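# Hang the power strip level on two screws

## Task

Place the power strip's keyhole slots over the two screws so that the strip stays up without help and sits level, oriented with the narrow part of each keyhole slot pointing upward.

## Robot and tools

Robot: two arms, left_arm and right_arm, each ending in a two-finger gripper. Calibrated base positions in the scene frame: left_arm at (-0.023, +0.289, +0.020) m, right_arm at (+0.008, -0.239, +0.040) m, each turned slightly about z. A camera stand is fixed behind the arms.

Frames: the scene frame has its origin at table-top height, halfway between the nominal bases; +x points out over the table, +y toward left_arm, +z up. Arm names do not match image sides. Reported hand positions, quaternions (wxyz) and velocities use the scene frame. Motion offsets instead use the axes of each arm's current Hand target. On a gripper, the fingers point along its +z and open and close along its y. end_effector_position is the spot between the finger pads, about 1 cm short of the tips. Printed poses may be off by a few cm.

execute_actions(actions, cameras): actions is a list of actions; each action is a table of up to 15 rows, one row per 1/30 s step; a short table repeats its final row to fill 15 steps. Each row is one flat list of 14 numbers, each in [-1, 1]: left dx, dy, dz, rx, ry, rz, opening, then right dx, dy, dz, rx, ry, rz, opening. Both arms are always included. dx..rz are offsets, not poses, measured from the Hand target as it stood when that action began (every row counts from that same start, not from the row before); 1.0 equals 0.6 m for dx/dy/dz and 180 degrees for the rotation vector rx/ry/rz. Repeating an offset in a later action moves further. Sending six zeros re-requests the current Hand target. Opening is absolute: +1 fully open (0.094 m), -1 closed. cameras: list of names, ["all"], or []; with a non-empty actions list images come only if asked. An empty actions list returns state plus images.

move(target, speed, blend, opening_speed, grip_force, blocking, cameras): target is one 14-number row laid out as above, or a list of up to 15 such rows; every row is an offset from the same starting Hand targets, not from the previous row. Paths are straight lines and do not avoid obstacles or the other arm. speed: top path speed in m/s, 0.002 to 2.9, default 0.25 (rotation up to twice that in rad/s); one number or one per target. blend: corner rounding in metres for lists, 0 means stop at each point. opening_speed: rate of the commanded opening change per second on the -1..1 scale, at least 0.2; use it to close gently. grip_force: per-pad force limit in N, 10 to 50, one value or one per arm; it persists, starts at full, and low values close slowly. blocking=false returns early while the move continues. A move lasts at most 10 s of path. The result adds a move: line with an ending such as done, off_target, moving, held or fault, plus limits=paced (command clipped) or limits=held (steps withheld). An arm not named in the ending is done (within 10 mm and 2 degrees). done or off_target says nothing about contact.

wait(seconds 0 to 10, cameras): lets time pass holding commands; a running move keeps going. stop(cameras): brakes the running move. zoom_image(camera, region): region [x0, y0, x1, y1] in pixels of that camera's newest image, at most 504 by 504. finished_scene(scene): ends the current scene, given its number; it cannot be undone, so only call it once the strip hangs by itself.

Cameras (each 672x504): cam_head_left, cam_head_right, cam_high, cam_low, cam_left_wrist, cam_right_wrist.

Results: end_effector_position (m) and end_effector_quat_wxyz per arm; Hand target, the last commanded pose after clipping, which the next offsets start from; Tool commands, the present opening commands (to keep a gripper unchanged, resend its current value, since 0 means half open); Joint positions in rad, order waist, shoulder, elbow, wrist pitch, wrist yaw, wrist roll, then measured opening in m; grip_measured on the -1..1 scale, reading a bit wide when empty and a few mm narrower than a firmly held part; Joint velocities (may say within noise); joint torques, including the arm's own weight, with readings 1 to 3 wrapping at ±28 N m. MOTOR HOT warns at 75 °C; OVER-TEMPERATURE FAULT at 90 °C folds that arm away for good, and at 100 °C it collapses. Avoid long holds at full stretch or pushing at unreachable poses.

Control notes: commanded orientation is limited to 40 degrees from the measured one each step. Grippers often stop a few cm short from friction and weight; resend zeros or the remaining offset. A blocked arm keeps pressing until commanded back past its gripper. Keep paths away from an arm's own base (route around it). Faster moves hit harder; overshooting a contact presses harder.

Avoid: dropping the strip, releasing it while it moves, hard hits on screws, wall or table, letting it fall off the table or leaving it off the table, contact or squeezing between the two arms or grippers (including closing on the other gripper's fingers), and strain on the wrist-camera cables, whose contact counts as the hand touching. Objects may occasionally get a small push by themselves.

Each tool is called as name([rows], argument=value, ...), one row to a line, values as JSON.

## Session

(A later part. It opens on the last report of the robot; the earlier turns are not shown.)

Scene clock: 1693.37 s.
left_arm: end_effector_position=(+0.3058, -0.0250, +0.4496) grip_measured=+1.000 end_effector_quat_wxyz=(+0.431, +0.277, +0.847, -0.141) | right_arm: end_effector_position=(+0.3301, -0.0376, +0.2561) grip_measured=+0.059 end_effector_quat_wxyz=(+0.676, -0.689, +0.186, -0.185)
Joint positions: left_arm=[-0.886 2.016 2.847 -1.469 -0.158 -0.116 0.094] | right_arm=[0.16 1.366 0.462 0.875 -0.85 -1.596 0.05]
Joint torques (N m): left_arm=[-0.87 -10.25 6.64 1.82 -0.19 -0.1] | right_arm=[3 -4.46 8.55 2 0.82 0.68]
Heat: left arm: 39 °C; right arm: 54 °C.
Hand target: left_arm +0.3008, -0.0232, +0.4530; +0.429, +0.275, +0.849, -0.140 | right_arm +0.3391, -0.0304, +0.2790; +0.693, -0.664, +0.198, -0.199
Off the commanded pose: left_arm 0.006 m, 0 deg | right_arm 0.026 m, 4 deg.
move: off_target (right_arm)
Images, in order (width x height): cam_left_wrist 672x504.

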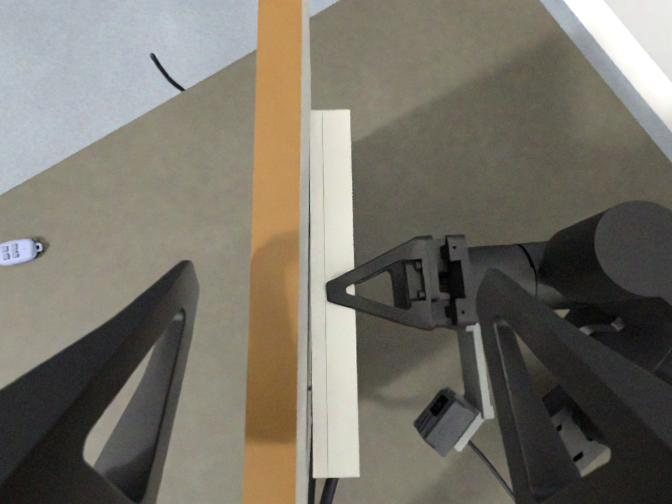

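move([
  [0,0,0,0,0,0,1, -0.0010,-0.0002,-0.0066,0,-0.006,0.0,-0.2],
  [0,0,0,0,0,0,1, -0.0010,-0.0002,-0.0066,0,-0.006,0.008,-0.2],
], speed=0.03, cameras=["cam_left_wrist"])

zoom_image(camera="cam_left_wrist", region=[300, 375, 325, 405])

Scene clock: 1703.17 s.
left_arm: end_effector_position=(+0.3058, -0.0250, +0.4496) grip_measured=+1.000 end_effector_quat_wxyz=(+0.431, +0.277, +0.847, -0.141) | right_arm: end_effector_position=(+0.3299, -0.0376, +0.2561) grip_measured=+0.059 end_effector_quat_wxyz=(+0.676, -0.689, +0.185, -0.184)
Joint positions: left_arm=[-0.886 2.016 2.847 -1.469 -0.158 -0.116 0.094] | right_arm=[0.159 1.366 0.462 0.875 -0.852 -1.595 0.05]
Joint torques (N m): left_arm=[-0.87 -10.26 6.64 1.82 -0.19 -0.1] | right_arm=[1.57 -4.6 8.49 1.97 0.44 0.85]
Heat: left arm: 38 °C; right arm: 54 °C.
Hand target: left_arm +0.3008, -0.0232, +0.4530; +0.429, +0.275, +0.849, -0.140 | right_arm +0.3365, -0.0334, +0.2789; +0.697, -0.663, +0.200, -0.184
Off the commanded pose: left_arm 0.006 m, 0 deg | right_arm 0.024 m, 4 deg.
move: off_target (right_arm)
Images, in order (width x height): cam_left_wrist 672x504.

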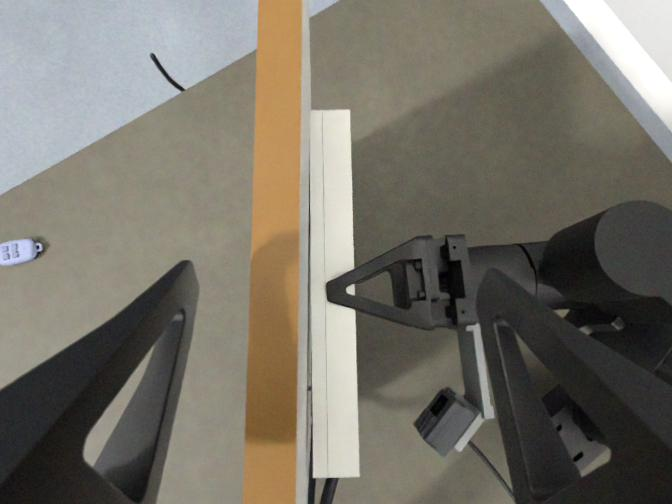

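Scaled by 16.800.

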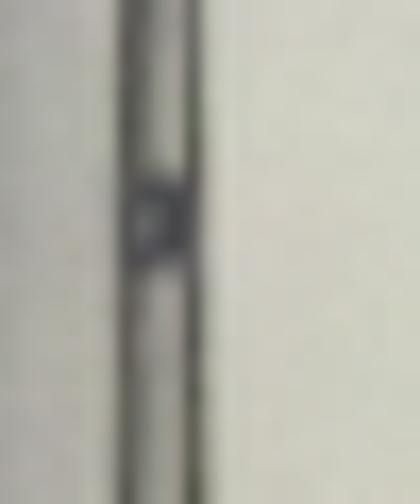

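move(target=[0,0,0,0,0,0,1, 0,0,0,0,0,0.010,-0.2], speed=0.03, cameras=["cam_left_wrist"])

zoom_image(camera="cam_left_wrist", region=[300, 375, 325, 405])

Scene clock: 1706.80 s.
left_arm: end_effector_position=(+0.3058, -0.0250, +0.4496) grip_measured=+1.000 end_effector_quat_wxyz=(+0.431, +0.277, +0.847, -0.141) | right_arm: end_effector_position=(+0.3310, -0.0357, +0.2560) grip_measured=+0.059 end_effector_quat_wxyz=(+0.679, -0.684, +0.205, -0.172)
Joint positions: left_arm=[-0.886 2.016 2.847 -1.469 -0.158 -0.116 0.094] | right_arm=[0.171 1.366 0.462 0.875 -0.829 -1.549 0.05]
Joint torques (N m): left_arm=[-0.87 -10.26 6.64 1.82 -0.19 -0.1] | right_arm=[0.72 -4.52 8.44 2 0.18 0.74]
Heat: left arm: 38 °C; right arm: 54 °C.
Hand target: left_arm +0.3008, -0.0232, +0.4530; +0.429, +0.275, +0.849, -0.140 | right_arm +0.3365, -0.0334, +0.2789; +0.700, -0.660, +0.211, -0.173
Off the commanded pose: left_arm 0.006 m, 0 deg | right_arm 0.024 m, 4 deg.
move: off_target (right_arm)
Images, in order (width x height): cam_left_wrist 672x504.

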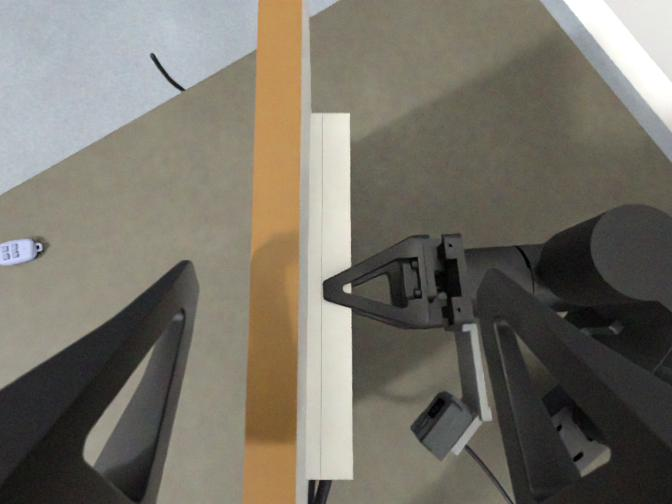

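Scaled by 16.800.

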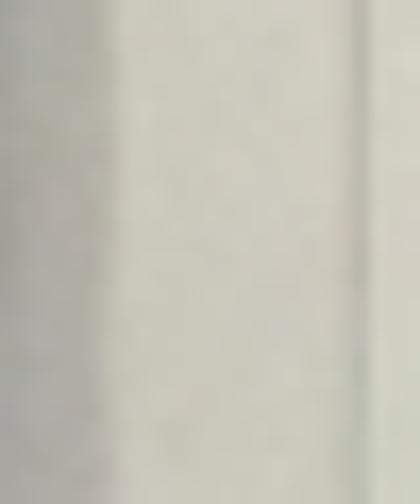

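zoom_image(camera="cam_left_wrist", region=[290, 90, 365, 130])

zoom_image(camera="cam_left_wrist", region=[300, 170, 325, 200])

zoom_image(camera="cam_left_wrist", region=[290, 460, 365, 500])

zoom_image(camera="cam_left_wrist", region=[260, 90, 400, 290])

Scaled by 6.720.

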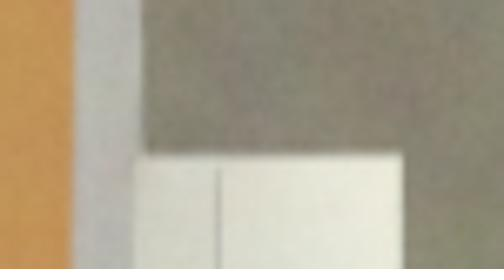

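Scaled by 16.800.

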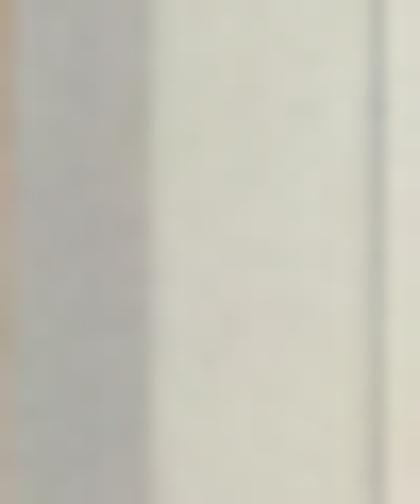

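Scaled by 6.720.

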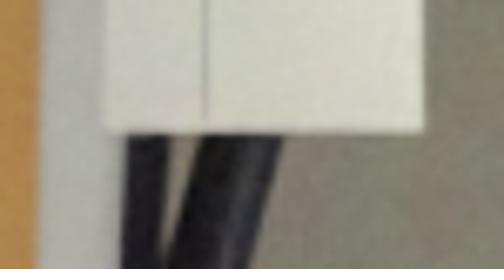

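Scaled by 2.520.

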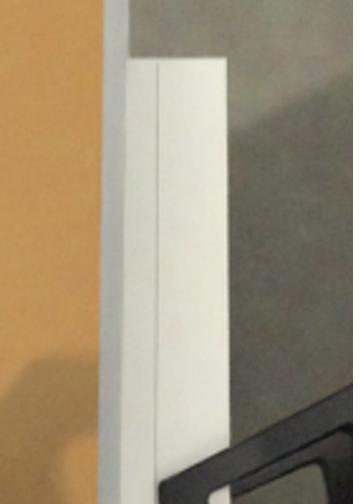

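execute_actions(actions=[], cameras=["cam_head_left","cam_head_right","cam_right_wrist"])

zoom_image(camera="cam_head_left", region=[320, 160, 380, 205])

zoom_image(camera="cam_head_left", region=[370, 110, 430, 155])

zoom_image(camera="cam_head_right", region=[310, 165, 370, 210])

zoom_image(camera="cam_head_right", region=[380, 100, 440, 145])

Scene clock: 1726.60 s.
left_arm: end_effector_position=(+0.3058, -0.0250, +0.4496) grip_measured=+1.000 end_effector_quat_wxyz=(+0.431, +0.277, +0.847, -0.141) | right_arm: end_effector_position=(+0.3310, -0.0357, +0.2560) grip_measured=+0.059 end_effector_quat_wxyz=(+0.679, -0.684, +0.205, -0.172)
Joint positions: left_arm=[-0.886 2.016 2.847 -1.469 -0.158 -0.116 0.094] | right_arm=[0.171 1.366 0.462 0.875 -0.829 -1.549 0.05]
Joint velocities: within noise
Joint torques (N m): left_arm=[-0.87 -10.26 6.63 1.83 -0.19 -0.1] | right_arm=[0.7 -4.56 8.49 1.99 0.18 0.73]
Heat: left arm: 38 °C; right arm: 55 °C.
Hand target: left_arm +0.3008, -0.0232, +0.4530; +0.429, +0.275, +0.849, -0.140 | right_arm +0.3365, -0.0334, +0.2789; +0.700, -0.660, +0.211, -0.173
Tool commands: left_gripper/opening=+1.0 right_gripper/opening=-0.2
Off the commanded pose: left_arm 0.006 m, 0 deg | right_arm 0.024 m, 4 deg.
Images, in order (width x height): cam_head_left 672x504, cam_head_right 672x504, cam_right_wrist 672x504.

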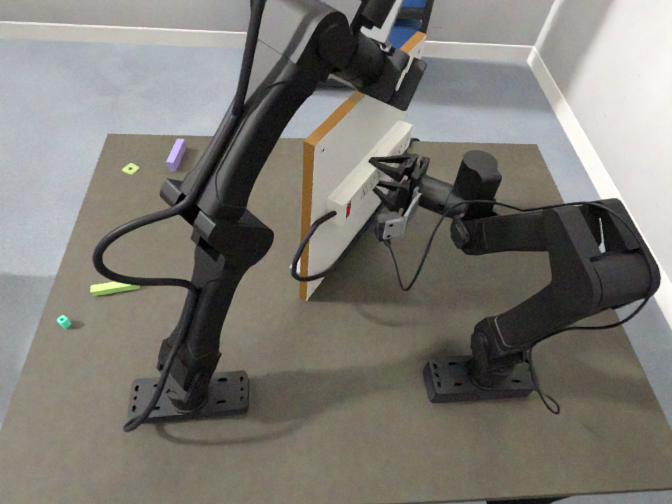

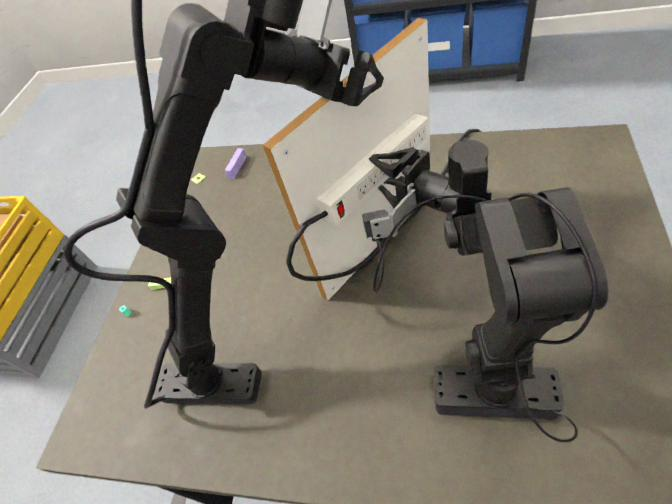

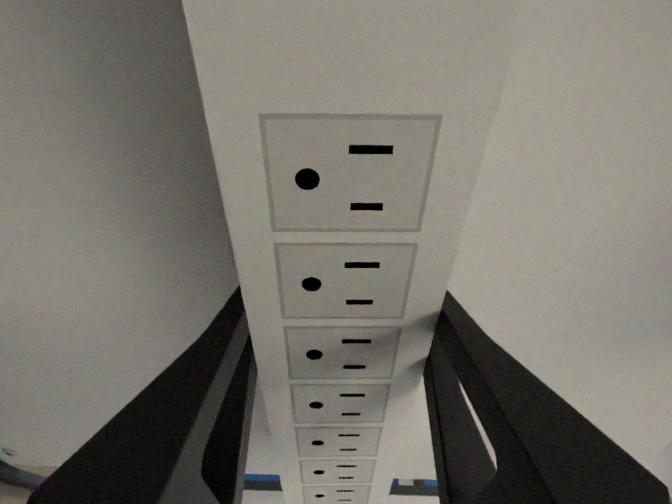

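Scaled by 8.400.

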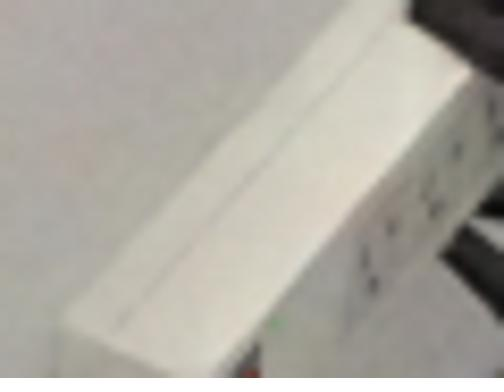

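Scaled by 8.400.

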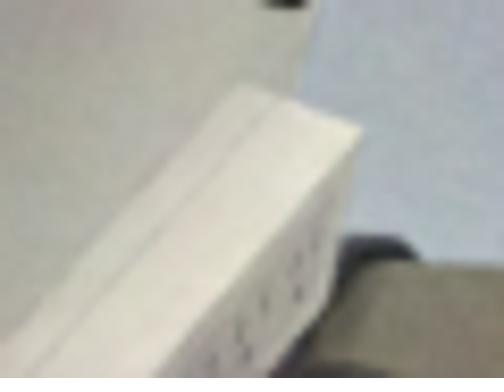

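Scaled by 8.400.

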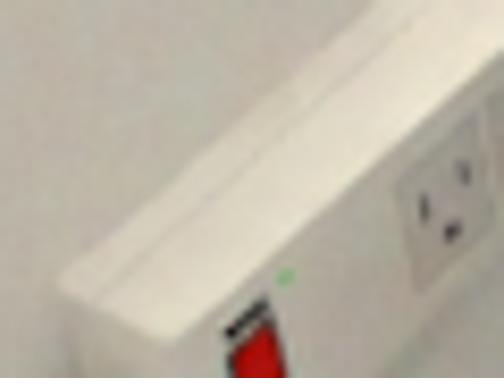

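Scaled by 8.400.

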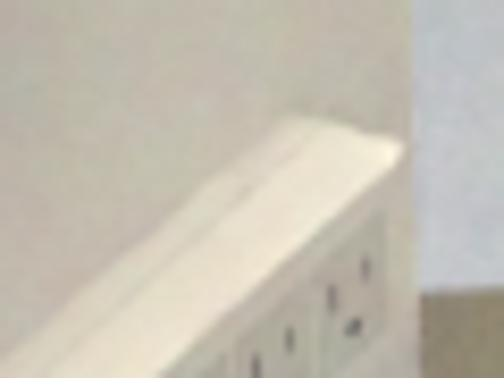

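move(target=[0,0,0,0,0,0,1, 0.0004,0.0066,-0.0003,0,0,-0.016,-0.2], speed=0.03, cameras=["cam_left_wrist"])

zoom_image(camera="cam_left_wrist", region=[290, 90, 365, 130])

zoom_image(camera="cam_left_wrist", region=[290, 460, 365, 500])

Scene clock: 1752.00 s.
left_arm: end_effector_position=(+0.3058, -0.0250, +0.4496) grip_measured=+1.000 end_effector_quat_wxyz=(+0.431, +0.277, +0.847, -0.141) | right_arm: end_effector_position=(+0.3311, -0.0357, +0.2564) grip_measured=+0.059 end_effector_quat_wxyz=(+0.679, -0.684, +0.202, -0.175)
Joint positions: left_arm=[-0.886 2.016 2.847 -1.469 -0.158 -0.116 0.094] | right_arm=[0.171 1.366 0.462 0.877 -0.828 -1.555 0.05]
Joint torques (N m): left_arm=[-0.87 -10.28 6.64 1.82 -0.19 -0.1] | right_arm=[0.76 -3.36 7.6 2.24 0.21 0.36]
Heat: left arm: 38 °C; right arm: 55 °C.
Hand target: left_arm +0.3008, -0.0232, +0.4530; +0.429, +0.275, +0.849, -0.140 | right_arm +0.3364, -0.0334, +0.2749; +0.695, -0.665, +0.194, -0.190
Off the commanded pose: left_arm 0.006 m, 0 deg | right_arm 0.019 m, 4 deg.
move: off_target (right_arm)
Images, in order (width x height): cam_left_wrist 672x504.

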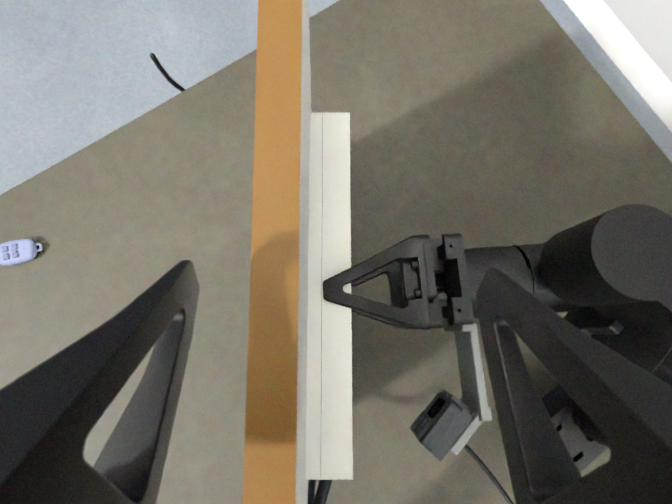

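Scaled by 6.720.

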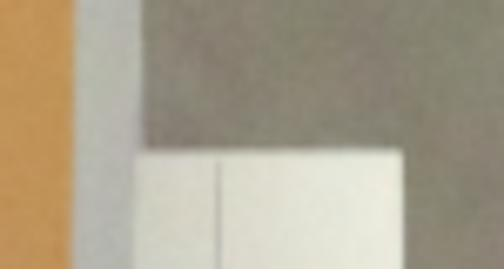

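Scaled by 6.720.

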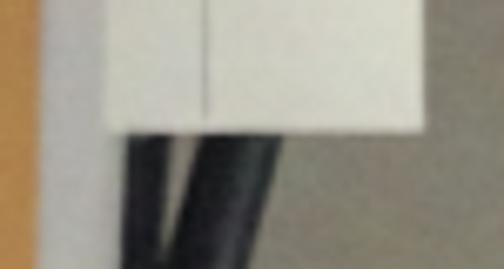

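move(target=[0,0,0,0,0,0,1, 0.0003,0.0066,-0.0003,0,0,-0.008,-0.2], speed=0.03, cameras=["cam_left_wrist"])

zoom_image(camera="cam_left_wrist", region=[290, 90, 365, 130])

zoom_image(camera="cam_left_wrist", region=[290, 460, 365, 500])

Scene clock: 1755.13 s.
left_arm: end_effector_position=(+0.3058, -0.0250, +0.4496) grip_measured=+1.000 end_effector_quat_wxyz=(+0.431, +0.277, +0.847, -0.141) | right_arm: end_effector_position=(+0.3315, -0.0355, +0.2571) grip_measured=+0.059 end_effector_quat_wxyz=(+0.681, -0.683, +0.197, -0.179)
Joint positions: left_arm=[-0.886 2.016 2.847 -1.469 -0.158 -0.116 0.094] | right_arm=[0.171 1.375 0.46 0.901 -0.831 -1.557 0.05]
Joint torques (N m): left_arm=[-0.88 -10.25 6.64 1.82 -0.18 -0.1] | right_arm=[0.8 -2.91 6.99 2.26 0.25 0.16]
Heat: left arm: 38 °C; right arm: 54 °C.
Hand target: left_arm +0.3008, -0.0232, +0.4530; +0.429, +0.275, +0.849, -0.140 | right_arm +0.3366, -0.0335, +0.2710; +0.693, -0.668, +0.186, -0.199
Off the commanded pose: left_arm 0.006 m, 0 deg | right_arm 0.015 m, 3 deg.
move: off_target (right_arm)
Images, in order (width x height): cam_left_wrist 672x504.

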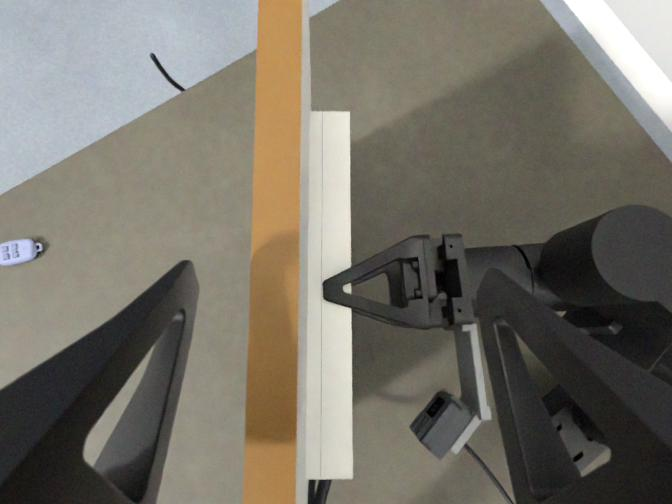

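Scaled by 6.720.

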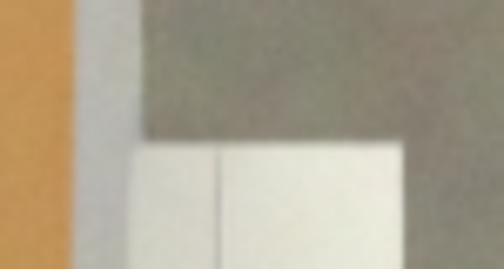

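Scaled by 6.720.

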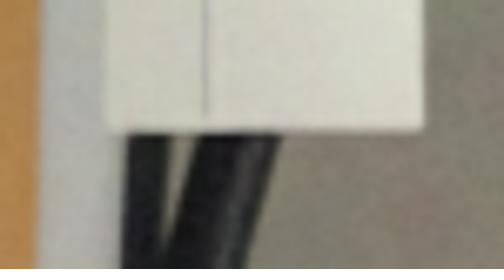

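move(target=[0,0,0,0,0,0,1, 0.0004,0.01,-0.0004,0,0,0,-0.2], speed=0.03, cameras=["cam_left_wrist"])

zoom_image(camera="cam_left_wrist", region=[290, 90, 365, 130])

zoom_image(camera="cam_left_wrist", region=[290, 460, 365, 500])

Scene clock: 1763.33 s.
left_arm: end_effector_position=(+0.3058, -0.0250, +0.4496) grip_measured=+1.000 end_effector_quat_wxyz=(+0.431, +0.277, +0.847, -0.141) | right_arm: end_effector_position=(+0.3316, -0.0352, +0.2564) grip_measured=+0.059 end_effector_quat_wxyz=(+0.686, -0.678, +0.193, -0.181)
Joint positions: left_arm=[-0.886 2.016 2.847 -1.469 -0.158 -0.116 0.094] | right_arm=[0.171 1.397 0.45 0.957 -0.833 -1.544 0.05]
Joint torques (N m): left_arm=[-0.87 -10.26 6.64 1.83 -0.18 -0.1] | right_arm=[0.79 -2.73 6.67 2.06 0.3 0.04]
Heat: left arm: 38 °C; right arm: 54 °C.
Hand target: left_arm +0.3008, -0.0232, +0.4530; +0.429, +0.275, +0.849, -0.140 | right_arm +0.3368, -0.0337, +0.2650; +0.693, -0.668, +0.185, -0.199
Off the commanded pose: left_arm 0.006 m, 0 deg | right_arm 0.010 m, 3 deg.
move: off_target (right_arm)
Images, in order (width x height): cam_left_wrist 672x504.

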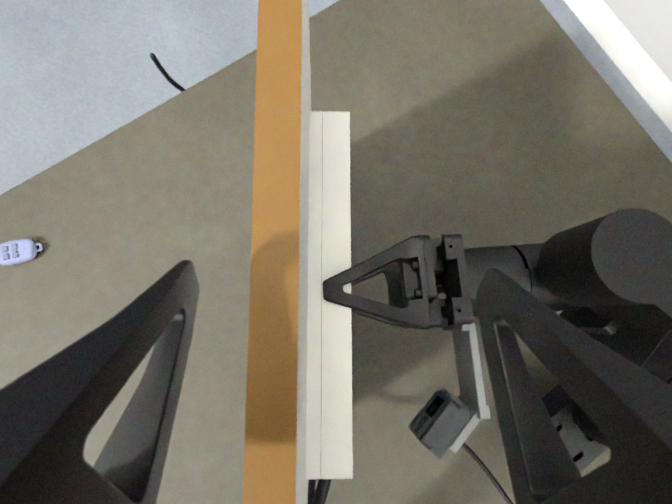

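Scaled by 6.720.

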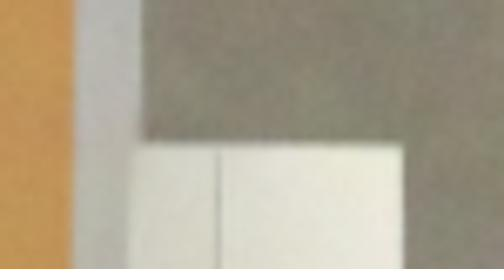

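Scaled by 6.720.

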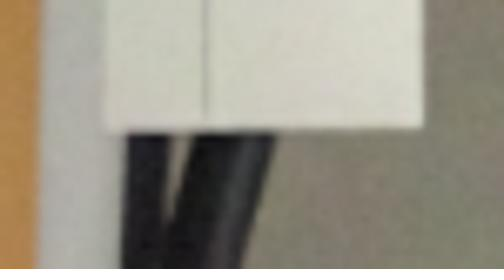

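move(target=[0,0,0,0,0,0,1, 0.0004,0.01,-0.0004,-0.0037,0,0.0052,-0.2], speed=0.03, cameras=["cam_left_wrist"])

zoom_image(camera="cam_left_wrist", region=[290, 90, 365, 130])

zoom_image(camera="cam_left_wrist", region=[290, 460, 365, 500])

Scene clock: 1773.40 s.
left_arm: end_effector_position=(+0.3058, -0.0250, +0.4496) grip_measured=+1.000 end_effector_quat_wxyz=(+0.431, +0.277, +0.847, -0.141) | right_arm: end_effector_position=(+0.3317, -0.0350, +0.2561) grip_measured=+0.059 end_effector_quat_wxyz=(+0.688, -0.676, +0.192, -0.181)
Joint positions: left_arm=[-0.886 2.016 2.847 -1.469 -0.158 -0.116 0.094] | right_arm=[0.17 1.407 0.447 0.979 -0.836 -1.538 0.05]
Joint torques (N m): left_arm=[-0.88 -10.25 6.65 1.82 -0.19 -0.1] | right_arm=[0.75 -2.52 6.43 1.9 0.31 0.04]
Heat: left arm: 38 °C; right arm: 54 °C.
Hand target: left_arm +0.3008, -0.0232, +0.4530; +0.429, +0.275, +0.849, -0.140 | right_arm +0.3371, -0.0338, +0.2591; +0.691, -0.670, +0.192, -0.193
Off the commanded pose: left_arm 0.006 m, 0 deg | right_arm 0.006 m, 2 deg.
move: done
Images, in order (width x height): cam_left_wrist 672x504.

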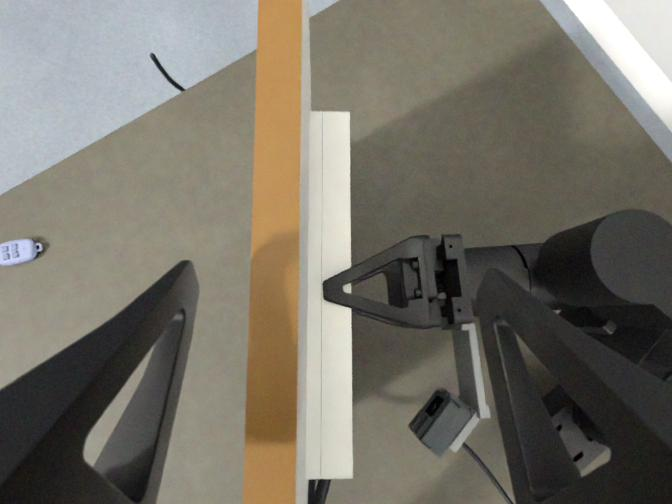

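Scaled by 6.720.

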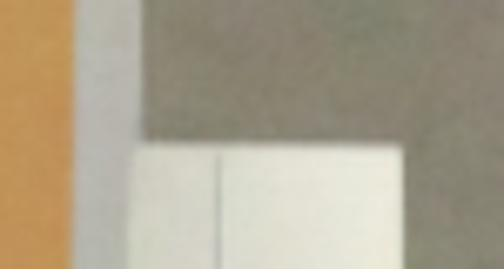

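Scaled by 6.720.

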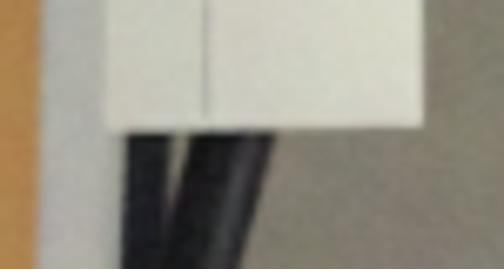

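move(target=[0,0,0,0,0,0,1, 0.0033,0.0034,-0.0005,0,0,0,-0.2], speed=0.03, cameras=["cam_left_wrist"])

zoom_image(camera="cam_left_wrist", region=[290, 90, 365, 130])

zoom_image(camera="cam_left_wrist", region=[290, 460, 365, 500])

Scene clock: 1783.23 s.
left_arm: end_effector_position=(+0.3058, -0.0250, +0.4496) grip_measured=+1.000 end_effector_quat_wxyz=(+0.431, +0.277, +0.847, -0.141) | right_arm: end_effector_position=(+0.3321, -0.0351, +0.2556) grip_measured=+0.059 end_effector_quat_wxyz=(+0.690, -0.675, +0.187, -0.181)
Joint positions: left_arm=[-0.886 2.016 2.847 -1.469 -0.158 -0.116 0.094] | right_arm=[0.167 1.419 0.447 0.998 -0.845 -1.537 0.05]
Joint torques (N m): left_arm=[-0.87 -10.26 6.64 1.82 -0.19 -0.1] | right_arm=[0.55 -2.45 6.43 1.82 0.36 0.02]
Heat: left arm: 38 °C; right arm: 53 °C.
Hand target: left_arm +0.3008, -0.0232, +0.4530; +0.429, +0.275, +0.849, -0.140 | right_arm +0.3386, -0.0350, +0.2570; +0.691, -0.670, +0.192, -0.193
Off the commanded pose: left_arm 0.006 m, 0 deg | right_arm 0.007 m, 2 deg.
move: done
Images, in order (width x height): cam_left_wrist 672x504.

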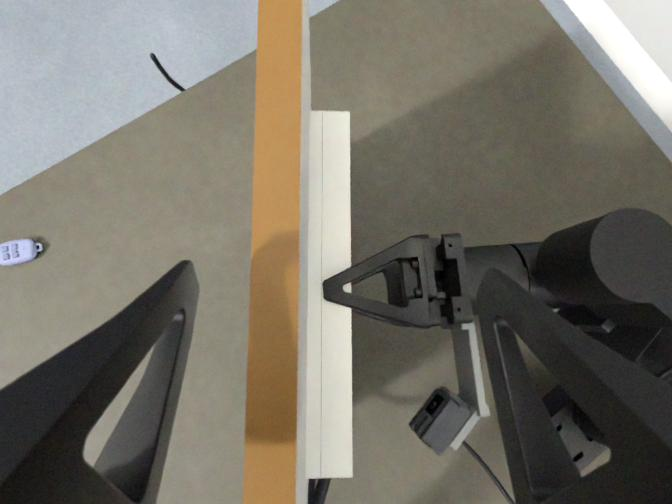

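Scaled by 6.720.

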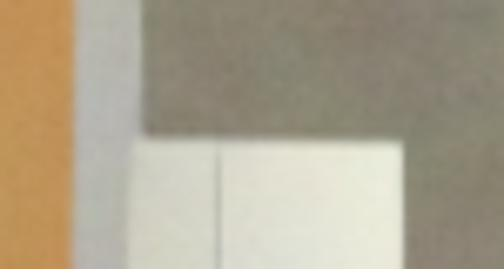

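Scaled by 6.720.

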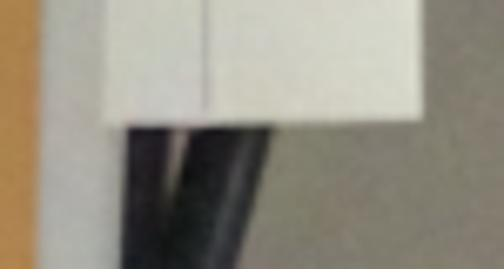

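move(target=[0,0,0,0,0,0,1, 0.0002,0.01,-0.0004,0,0,0,-0.2], speed=0.03, cameras=["cam_left_wrist"])

zoom_image(camera="cam_left_wrist", region=[290, 90, 365, 130])

zoom_image(camera="cam_left_wrist", region=[290, 460, 365, 500])

Scene clock: 1789.70 s.
left_arm: end_effector_position=(+0.3058, -0.0250, +0.4496) grip_measured=+1.000 end_effector_quat_wxyz=(+0.431, +0.277, +0.847, -0.141) | right_arm: end_effector_position=(+0.3328, -0.0354, +0.2542) grip_measured=+0.059 end_effector_quat_wxyz=(+0.693, -0.672, +0.182, -0.188)
Joint positions: left_arm=[-0.886 2.016 2.847 -1.469 -0.158 -0.116 0.094] | right_arm=[0.166 1.442 0.438 1.048 -0.844 -1.538 0.05]
Joint torques (N m): left_arm=[-0.88 -10.26 6.64 1.83 -0.19 -0.1] | right_arm=[0.57 -2.35 6.08 1.71 0.35 0.04]
Heat: left arm: 38 °C; right arm: 52 °C.
Hand target: left_arm +0.3008, -0.0232, +0.4530; +0.429, +0.275, +0.849, -0.140 | right_arm +0.3386, -0.0351, +0.2509; +0.691, -0.670, +0.192, -0.193
Off the commanded pose: left_arm 0.006 m, 0 deg | right_arm 0.007 m, 1 deg.
move: done
Images, in order (width x height): cam_left_wrist 672x504.

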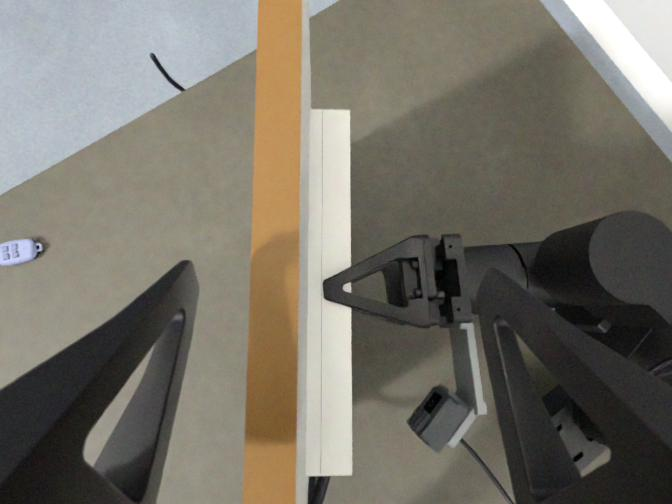

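Scaled by 6.720.

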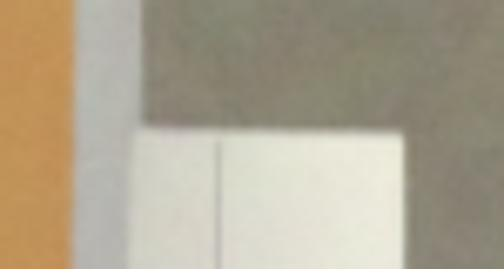

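Scaled by 6.720.

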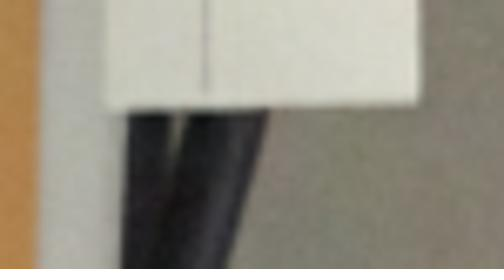

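move(target=[0,0,0,0,0,0,1, -0.0048,0.0082,0.0003,0,0,0,-0.2], speed=0.03, cameras=["cam_left_wrist"])

zoom_image(camera="cam_left_wrist", region=[290, 90, 365, 130])

zoom_image(camera="cam_left_wrist", region=[290, 460, 365, 500])

Scene clock: 1813.23 s.
left_arm: end_effector_position=(+0.3058, -0.0250, +0.4496) grip_measured=+1.000 end_effector_quat_wxyz=(+0.431, +0.277, +0.847, -0.141) | right_arm: end_effector_position=(+0.3327, -0.0357, +0.2534) grip_measured=+0.059 end_effector_quat_wxyz=(+0.695, -0.670, +0.179, -0.192)
Joint positions: left_arm=[-0.886 2.016 2.847 -1.469 -0.158 -0.116 0.094] | right_arm=[0.166 1.455 0.429 1.086 -0.841 -1.536 0.05]
Joint torques (N m): left_arm=[-0.87 -10.26 6.64 1.82 -0.19 -0.1] | right_arm=[1.29 -2.43 5.37 1.61 0.41 0]
Heat: left arm: 38 °C; right arm: 53 °C.
Hand target: left_arm +0.3008, -0.0232, +0.4530; +0.429, +0.275, +0.849, -0.140 | right_arm +0.3363, -0.0333, +0.2460; +0.691, -0.670, +0.192, -0.193
Off the commanded pose: left_arm 0.006 m, 0 deg | right_arm 0.009 m, 2 deg.
move: done
Images, in order (width x height): cam_left_wrist 672x504.

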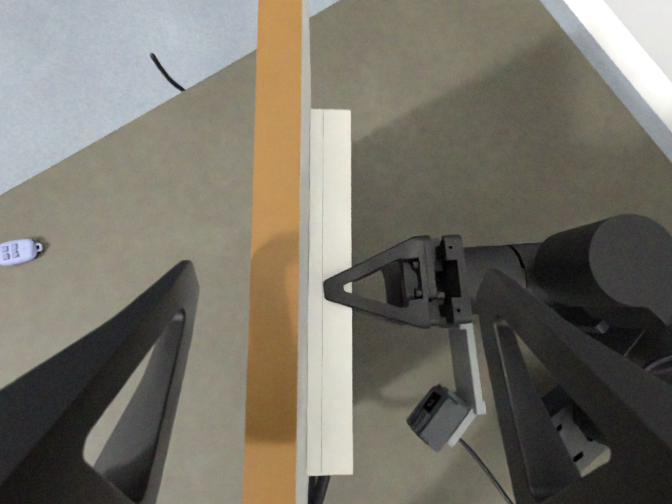

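Scaled by 6.720.

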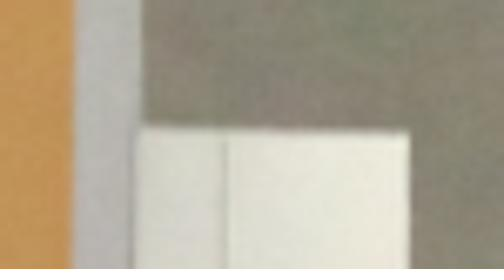

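Scaled by 6.720.

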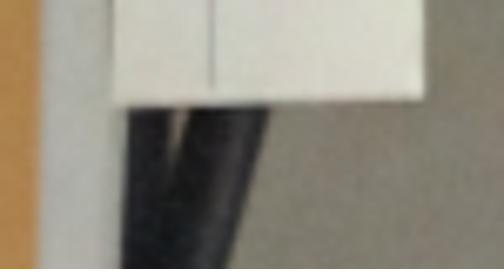

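execute_actions(actions=[], cameras=["cam_head_left","cam_head_right"])

zoom_image(camera="cam_head_left", region=[320, 160, 380, 205])

zoom_image(camera="cam_head_left", region=[370, 110, 430, 155])

zoom_image(camera="cam_head_right", region=[310, 165, 370, 210])

zoom_image(camera="cam_head_right", region=[380, 100, 440, 145])

Scene clock: 1818.70 s.
left_arm: end_effector_position=(+0.3058, -0.0250, +0.4496) grip_measured=+1.000 end_effector_quat_wxyz=(+0.431, +0.277, +0.847, -0.141) | right_arm: end_effector_position=(+0.3327, -0.0357, +0.2534) grip_measured=+0.059 end_effector_quat_wxyz=(+0.695, -0.670, +0.179, -0.192)
Joint positions: left_arm=[-0.886 2.016 2.847 -1.469 -0.158 -0.116 0.094] | right_arm=[0.166 1.455 0.429 1.086 -0.841 -1.536 0.05]
Joint velocities: within noise
Joint torques (N m): left_arm=[-0.87 -10.28 6.65 1.83 -0.18 -0.1] | right_arm=[1.24 -2.43 5.37 1.6 0.44 0.01]
Heat: left arm: 38 °C; right arm: 52 °C.
Hand target: left_arm +0.3008, -0.0232, +0.4530; +0.429, +0.275, +0.849, -0.140 | right_arm +0.3363, -0.0333, +0.2460; +0.691, -0.670, +0.192, -0.193
Tool commands: left_gripper/opening=+1.0 right_gripper/opening=-0.2
Off the commanded pose: left_arm 0.006 m, 0 deg | right_arm 0.009 m, 2 deg.
Images, in order (width x height): cam_head_left 672x504, cam_head_right 672x504.

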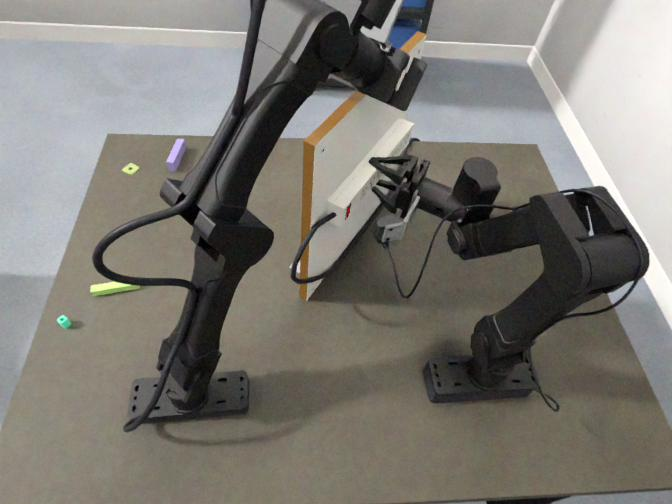

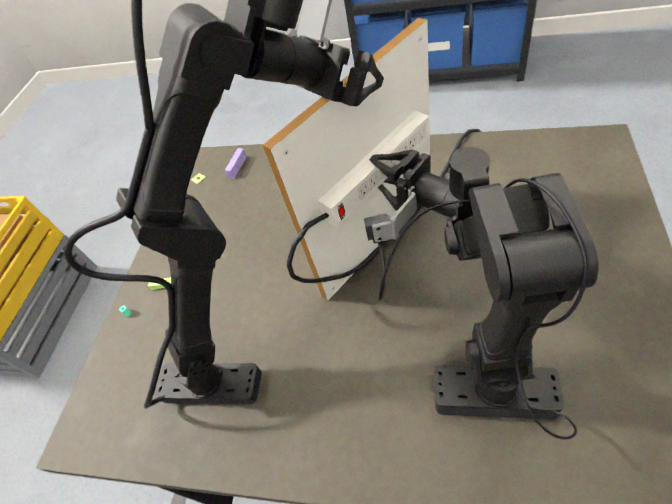

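Scaled by 8.400.

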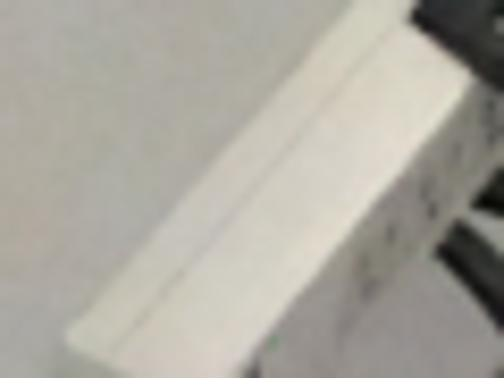

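Scaled by 8.400.

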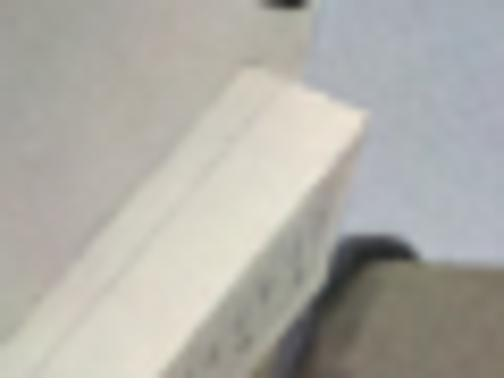

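Scaled by 8.400.

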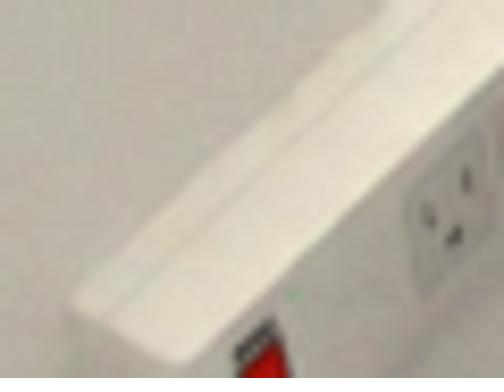

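Scaled by 8.400.

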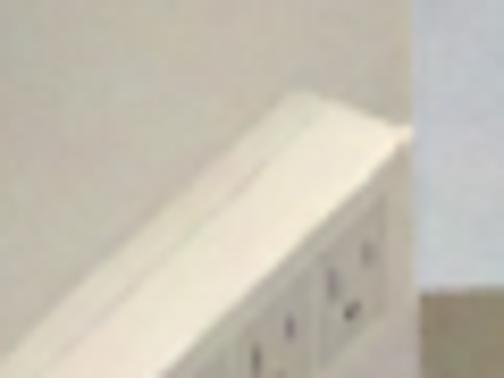

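move(target=[0,0,0,0,0,0,1, 0.0,0.0066,-0.0002,0,0,0.012,-0.2], speed=0.03, cameras=["cam_left_wrist"])

zoom_image(camera="cam_left_wrist", region=[290, 90, 365, 130])

zoom_image(camera="cam_left_wrist", region=[290, 460, 365, 500])

Scene clock: 1831.80 s.
left_arm: end_effector_position=(+0.3058, -0.0250, +0.4496) grip_measured=+1.000 end_effector_quat_wxyz=(+0.431, +0.277, +0.847, -0.141) | right_arm: end_effector_position=(+0.3324, -0.0359, +0.2531) grip_measured=+0.059 end_effector_quat_wxyz=(+0.699, -0.665, +0.179, -0.193)
Joint positions: left_arm=[-0.886 2.016 2.847 -1.469 -0.158 -0.116 0.094] | right_arm=[0.166 1.471 0.421 1.127 -0.84 -1.52 0.05]
Joint torques (N m): left_arm=[-0.88 -10.26 6.64 1.82 -0.19 -0.1] | right_arm=[1.32 -2.35 5.22 1.46 0.42 0.2]
Heat: left arm: 38 °C; right arm: 51 °C.
Hand target: left_arm +0.3008, -0.0232, +0.4530; +0.429, +0.275, +0.849, -0.140 | right_arm +0.3363, -0.0333, +0.2422; +0.694, -0.666, +0.205, -0.180
Off the commanded pose: left_arm 0.006 m, 0 deg | right_arm 0.012 m, 3 deg.
move: off_target (right_arm)
Images, in order (width x height): cam_left_wrist 672x504.

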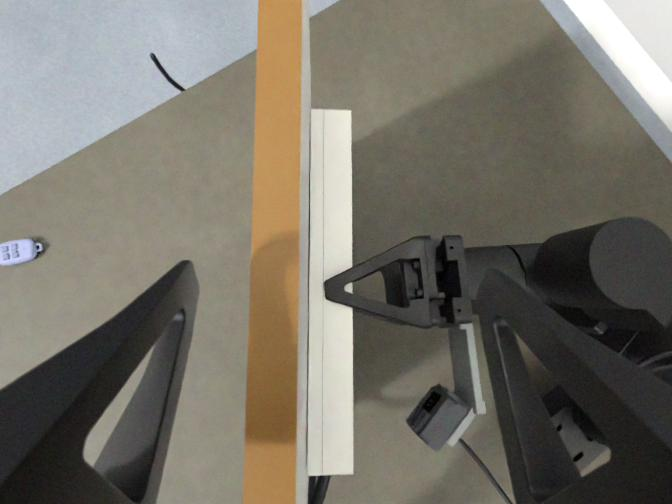

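Scaled by 6.720.

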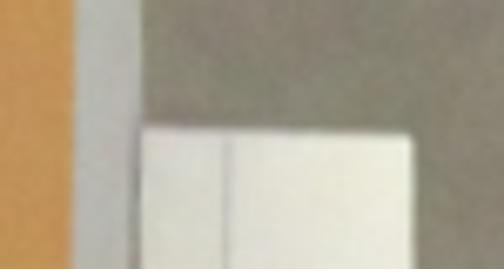

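Scaled by 6.720.

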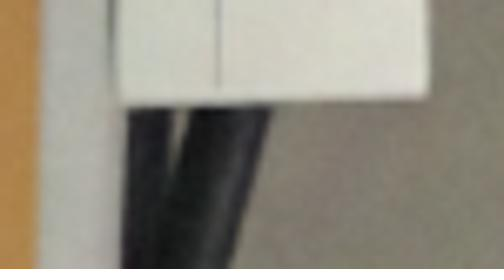

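move(target=[0,0,0,0,0,0,1, 0.0005,0.0050,0.0032,-0.016,0,0.006,-0.2], speed=0.03, cameras=["cam_left_wrist"])

zoom_image(camera="cam_left_wrist", region=[290, 90, 365, 130])

zoom_image(camera="cam_left_wrist", region=[290, 460, 365, 500])

Scene clock: 1838.37 s.
left_arm: end_effector_position=(+0.3058, -0.0250, +0.4496) grip_measured=+1.000 end_effector_quat_wxyz=(+0.431, +0.277, +0.847, -0.141) | right_arm: end_effector_position=(+0.3323, -0.0358, +0.2520) grip_measured=+0.059 end_effector_quat_wxyz=(+0.696, -0.668, +0.182, -0.193)
Joint positions: left_arm=[-0.886 2.016 2.847 -1.469 -0.158 -0.116 0.094] | right_arm=[0.169 1.459 0.421 1.101 -0.832 -1.528 0.05]
Joint torques (N m): left_arm=[-0.85 -10.25 6.64 1.82 -0.19 -0.1] | right_arm=[1.28 -4.18 6.99 0.63 0.31 0.02]
Heat: left arm: 38 °C; right arm: 51 °C.
Hand target: left_arm +0.3008, -0.0232, +0.4530; +0.429, +0.275, +0.849, -0.140 | right_arm +0.3375, -0.0317, +0.2391; +0.679, -0.682, +0.215, -0.168
Off the commanded pose: left_arm 0.006 m, 0 deg | right_arm 0.014 m, 5 deg.
move: off_target (right_arm)
Images, in order (width x height): cam_left_wrist 672x504.

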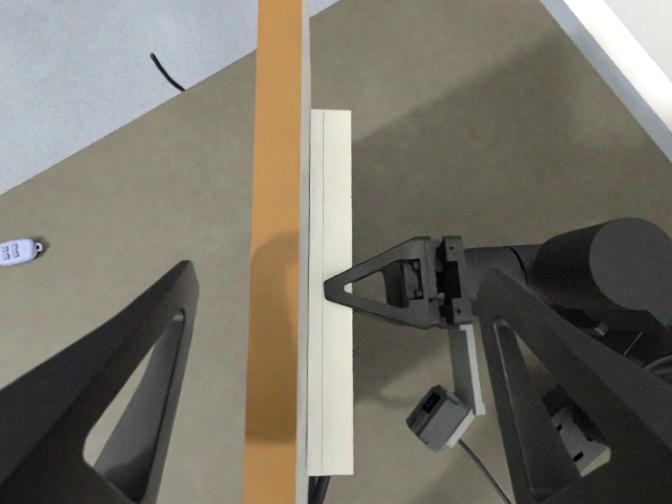

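Scaled by 6.720.

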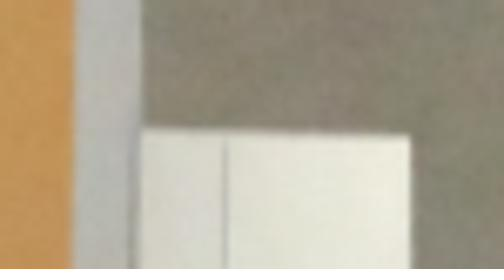

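Scaled by 6.720.

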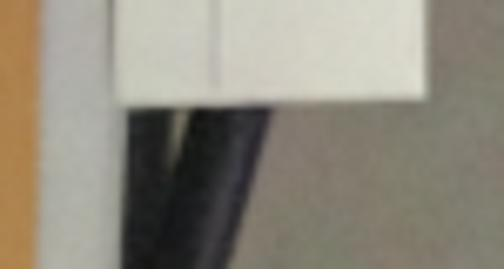

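move(target=[0,0,0,0,0,0,1, 0.0005,0.01,0.0008,-0.006,0,0.006,-0.2], speed=0.03, cameras=["cam_left_wrist"])

zoom_image(camera="cam_left_wrist", region=[290, 90, 365, 130])

zoom_image(camera="cam_left_wrist", region=[290, 460, 365, 500])

Scene clock: 1842.60 s.
left_arm: end_effector_position=(+0.3058, -0.0250, +0.4496) grip_measured=+1.000 end_effector_quat_wxyz=(+0.431, +0.277, +0.847, -0.141) | right_arm: end_effector_position=(+0.3324, -0.0358, +0.2517) grip_measured=+0.059 end_effector_quat_wxyz=(+0.695, -0.668, +0.183, -0.192)
Joint positions: left_arm=[-0.886 2.016 2.847 -1.469 -0.158 -0.116 0.094] | right_arm=[0.169 1.459 0.421 1.1 -0.832 -1.528 0.05]
Joint torques (N m): left_arm=[-0.87 -10.26 6.64 1.82 -0.19 -0.1] | right_arm=[1.35 -3.82 6.67 0.46 0.32 0.05]
Heat: left arm: 38 °C; right arm: 52 °C.
Hand target: left_arm +0.3008, -0.0232, +0.4530; +0.429, +0.275, +0.849, -0.140 | right_arm +0.3376, -0.0313, +0.2331; +0.674, -0.686, +0.224, -0.159
Off the commanded pose: left_arm 0.006 m, 0 deg | right_arm 0.020 m, 7 deg.
move: off_target (right_arm)
Images, in order (width x height): cam_left_wrist 672x504.

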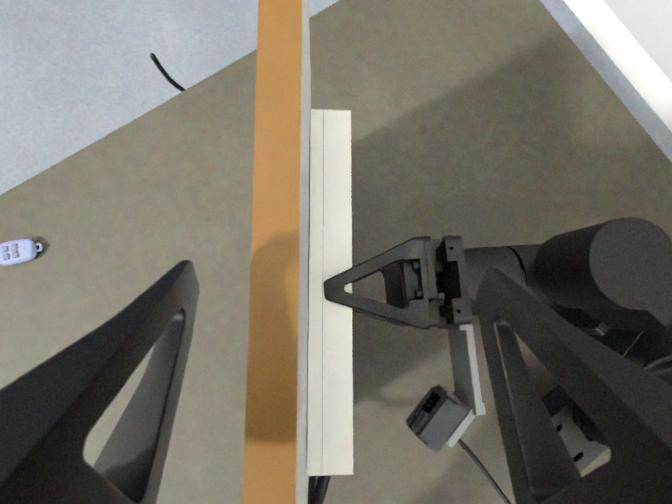

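Scaled by 6.720.

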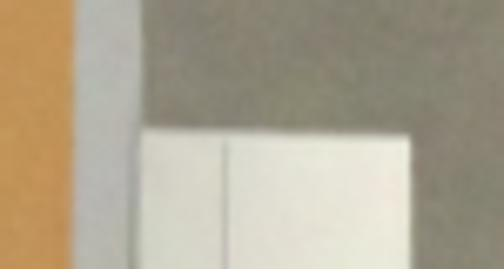

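Scaled by 6.720.

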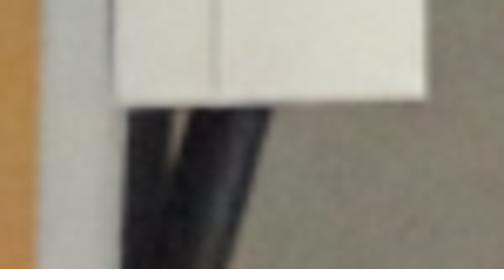

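move(target=[0,0,0,0,0,0,1, 0.0005,0.01,0.0004,0,0,0,-0.2], speed=0.03, cameras=["cam_left_wrist"])

zoom_image(camera="cam_left_wrist", region=[290, 90, 365, 130])

zoom_image(camera="cam_left_wrist", region=[290, 460, 365, 500])

Scene clock: 1846.20 s.
left_arm: end_effector_position=(+0.3058, -0.0250, +0.4496) grip_measured=+1.000 end_effector_quat_wxyz=(+0.431, +0.277, +0.847, -0.141) | right_arm: end_effector_position=(+0.3324, -0.0358, +0.2518) grip_measured=+0.059 end_effector_quat_wxyz=(+0.695, -0.668, +0.183, -0.192)
Joint positions: left_arm=[-0.886 2.016 2.847 -1.469 -0.158 -0.116 0.094] | right_arm=[0.169 1.459 0.421 1.1 -0.832 -1.528 0.05]
Joint torques (N m): left_arm=[-0.88 -10.26 6.64 1.82 -0.19 -0.1] | right_arm=[1.35 -2.47 5.89 0.66 0.32 0.01]
Heat: left arm: 38 °C; right arm: 52 °C.
Hand target: left_arm +0.3008, -0.0232, +0.4530; +0.429, +0.275, +0.849, -0.140 | right_arm +0.3375, -0.0313, +0.2271; +0.674, -0.686, +0.223, -0.159
Off the commanded pose: left_arm 0.006 m, 0 deg | right_arm 0.026 m, 7 deg.
move: off_target (right_arm)
Images, in order (width x height): cam_left_wrist 672x504.

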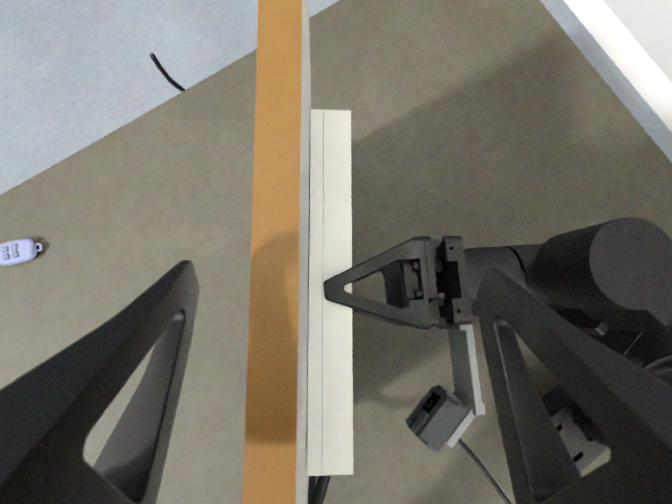

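Scaled by 6.720.

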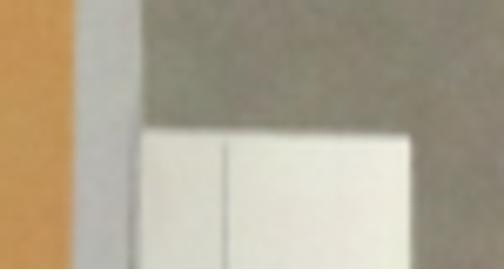

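Scaled by 6.720.

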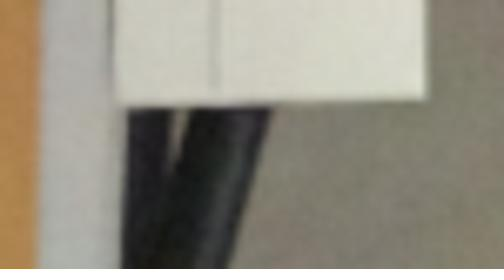

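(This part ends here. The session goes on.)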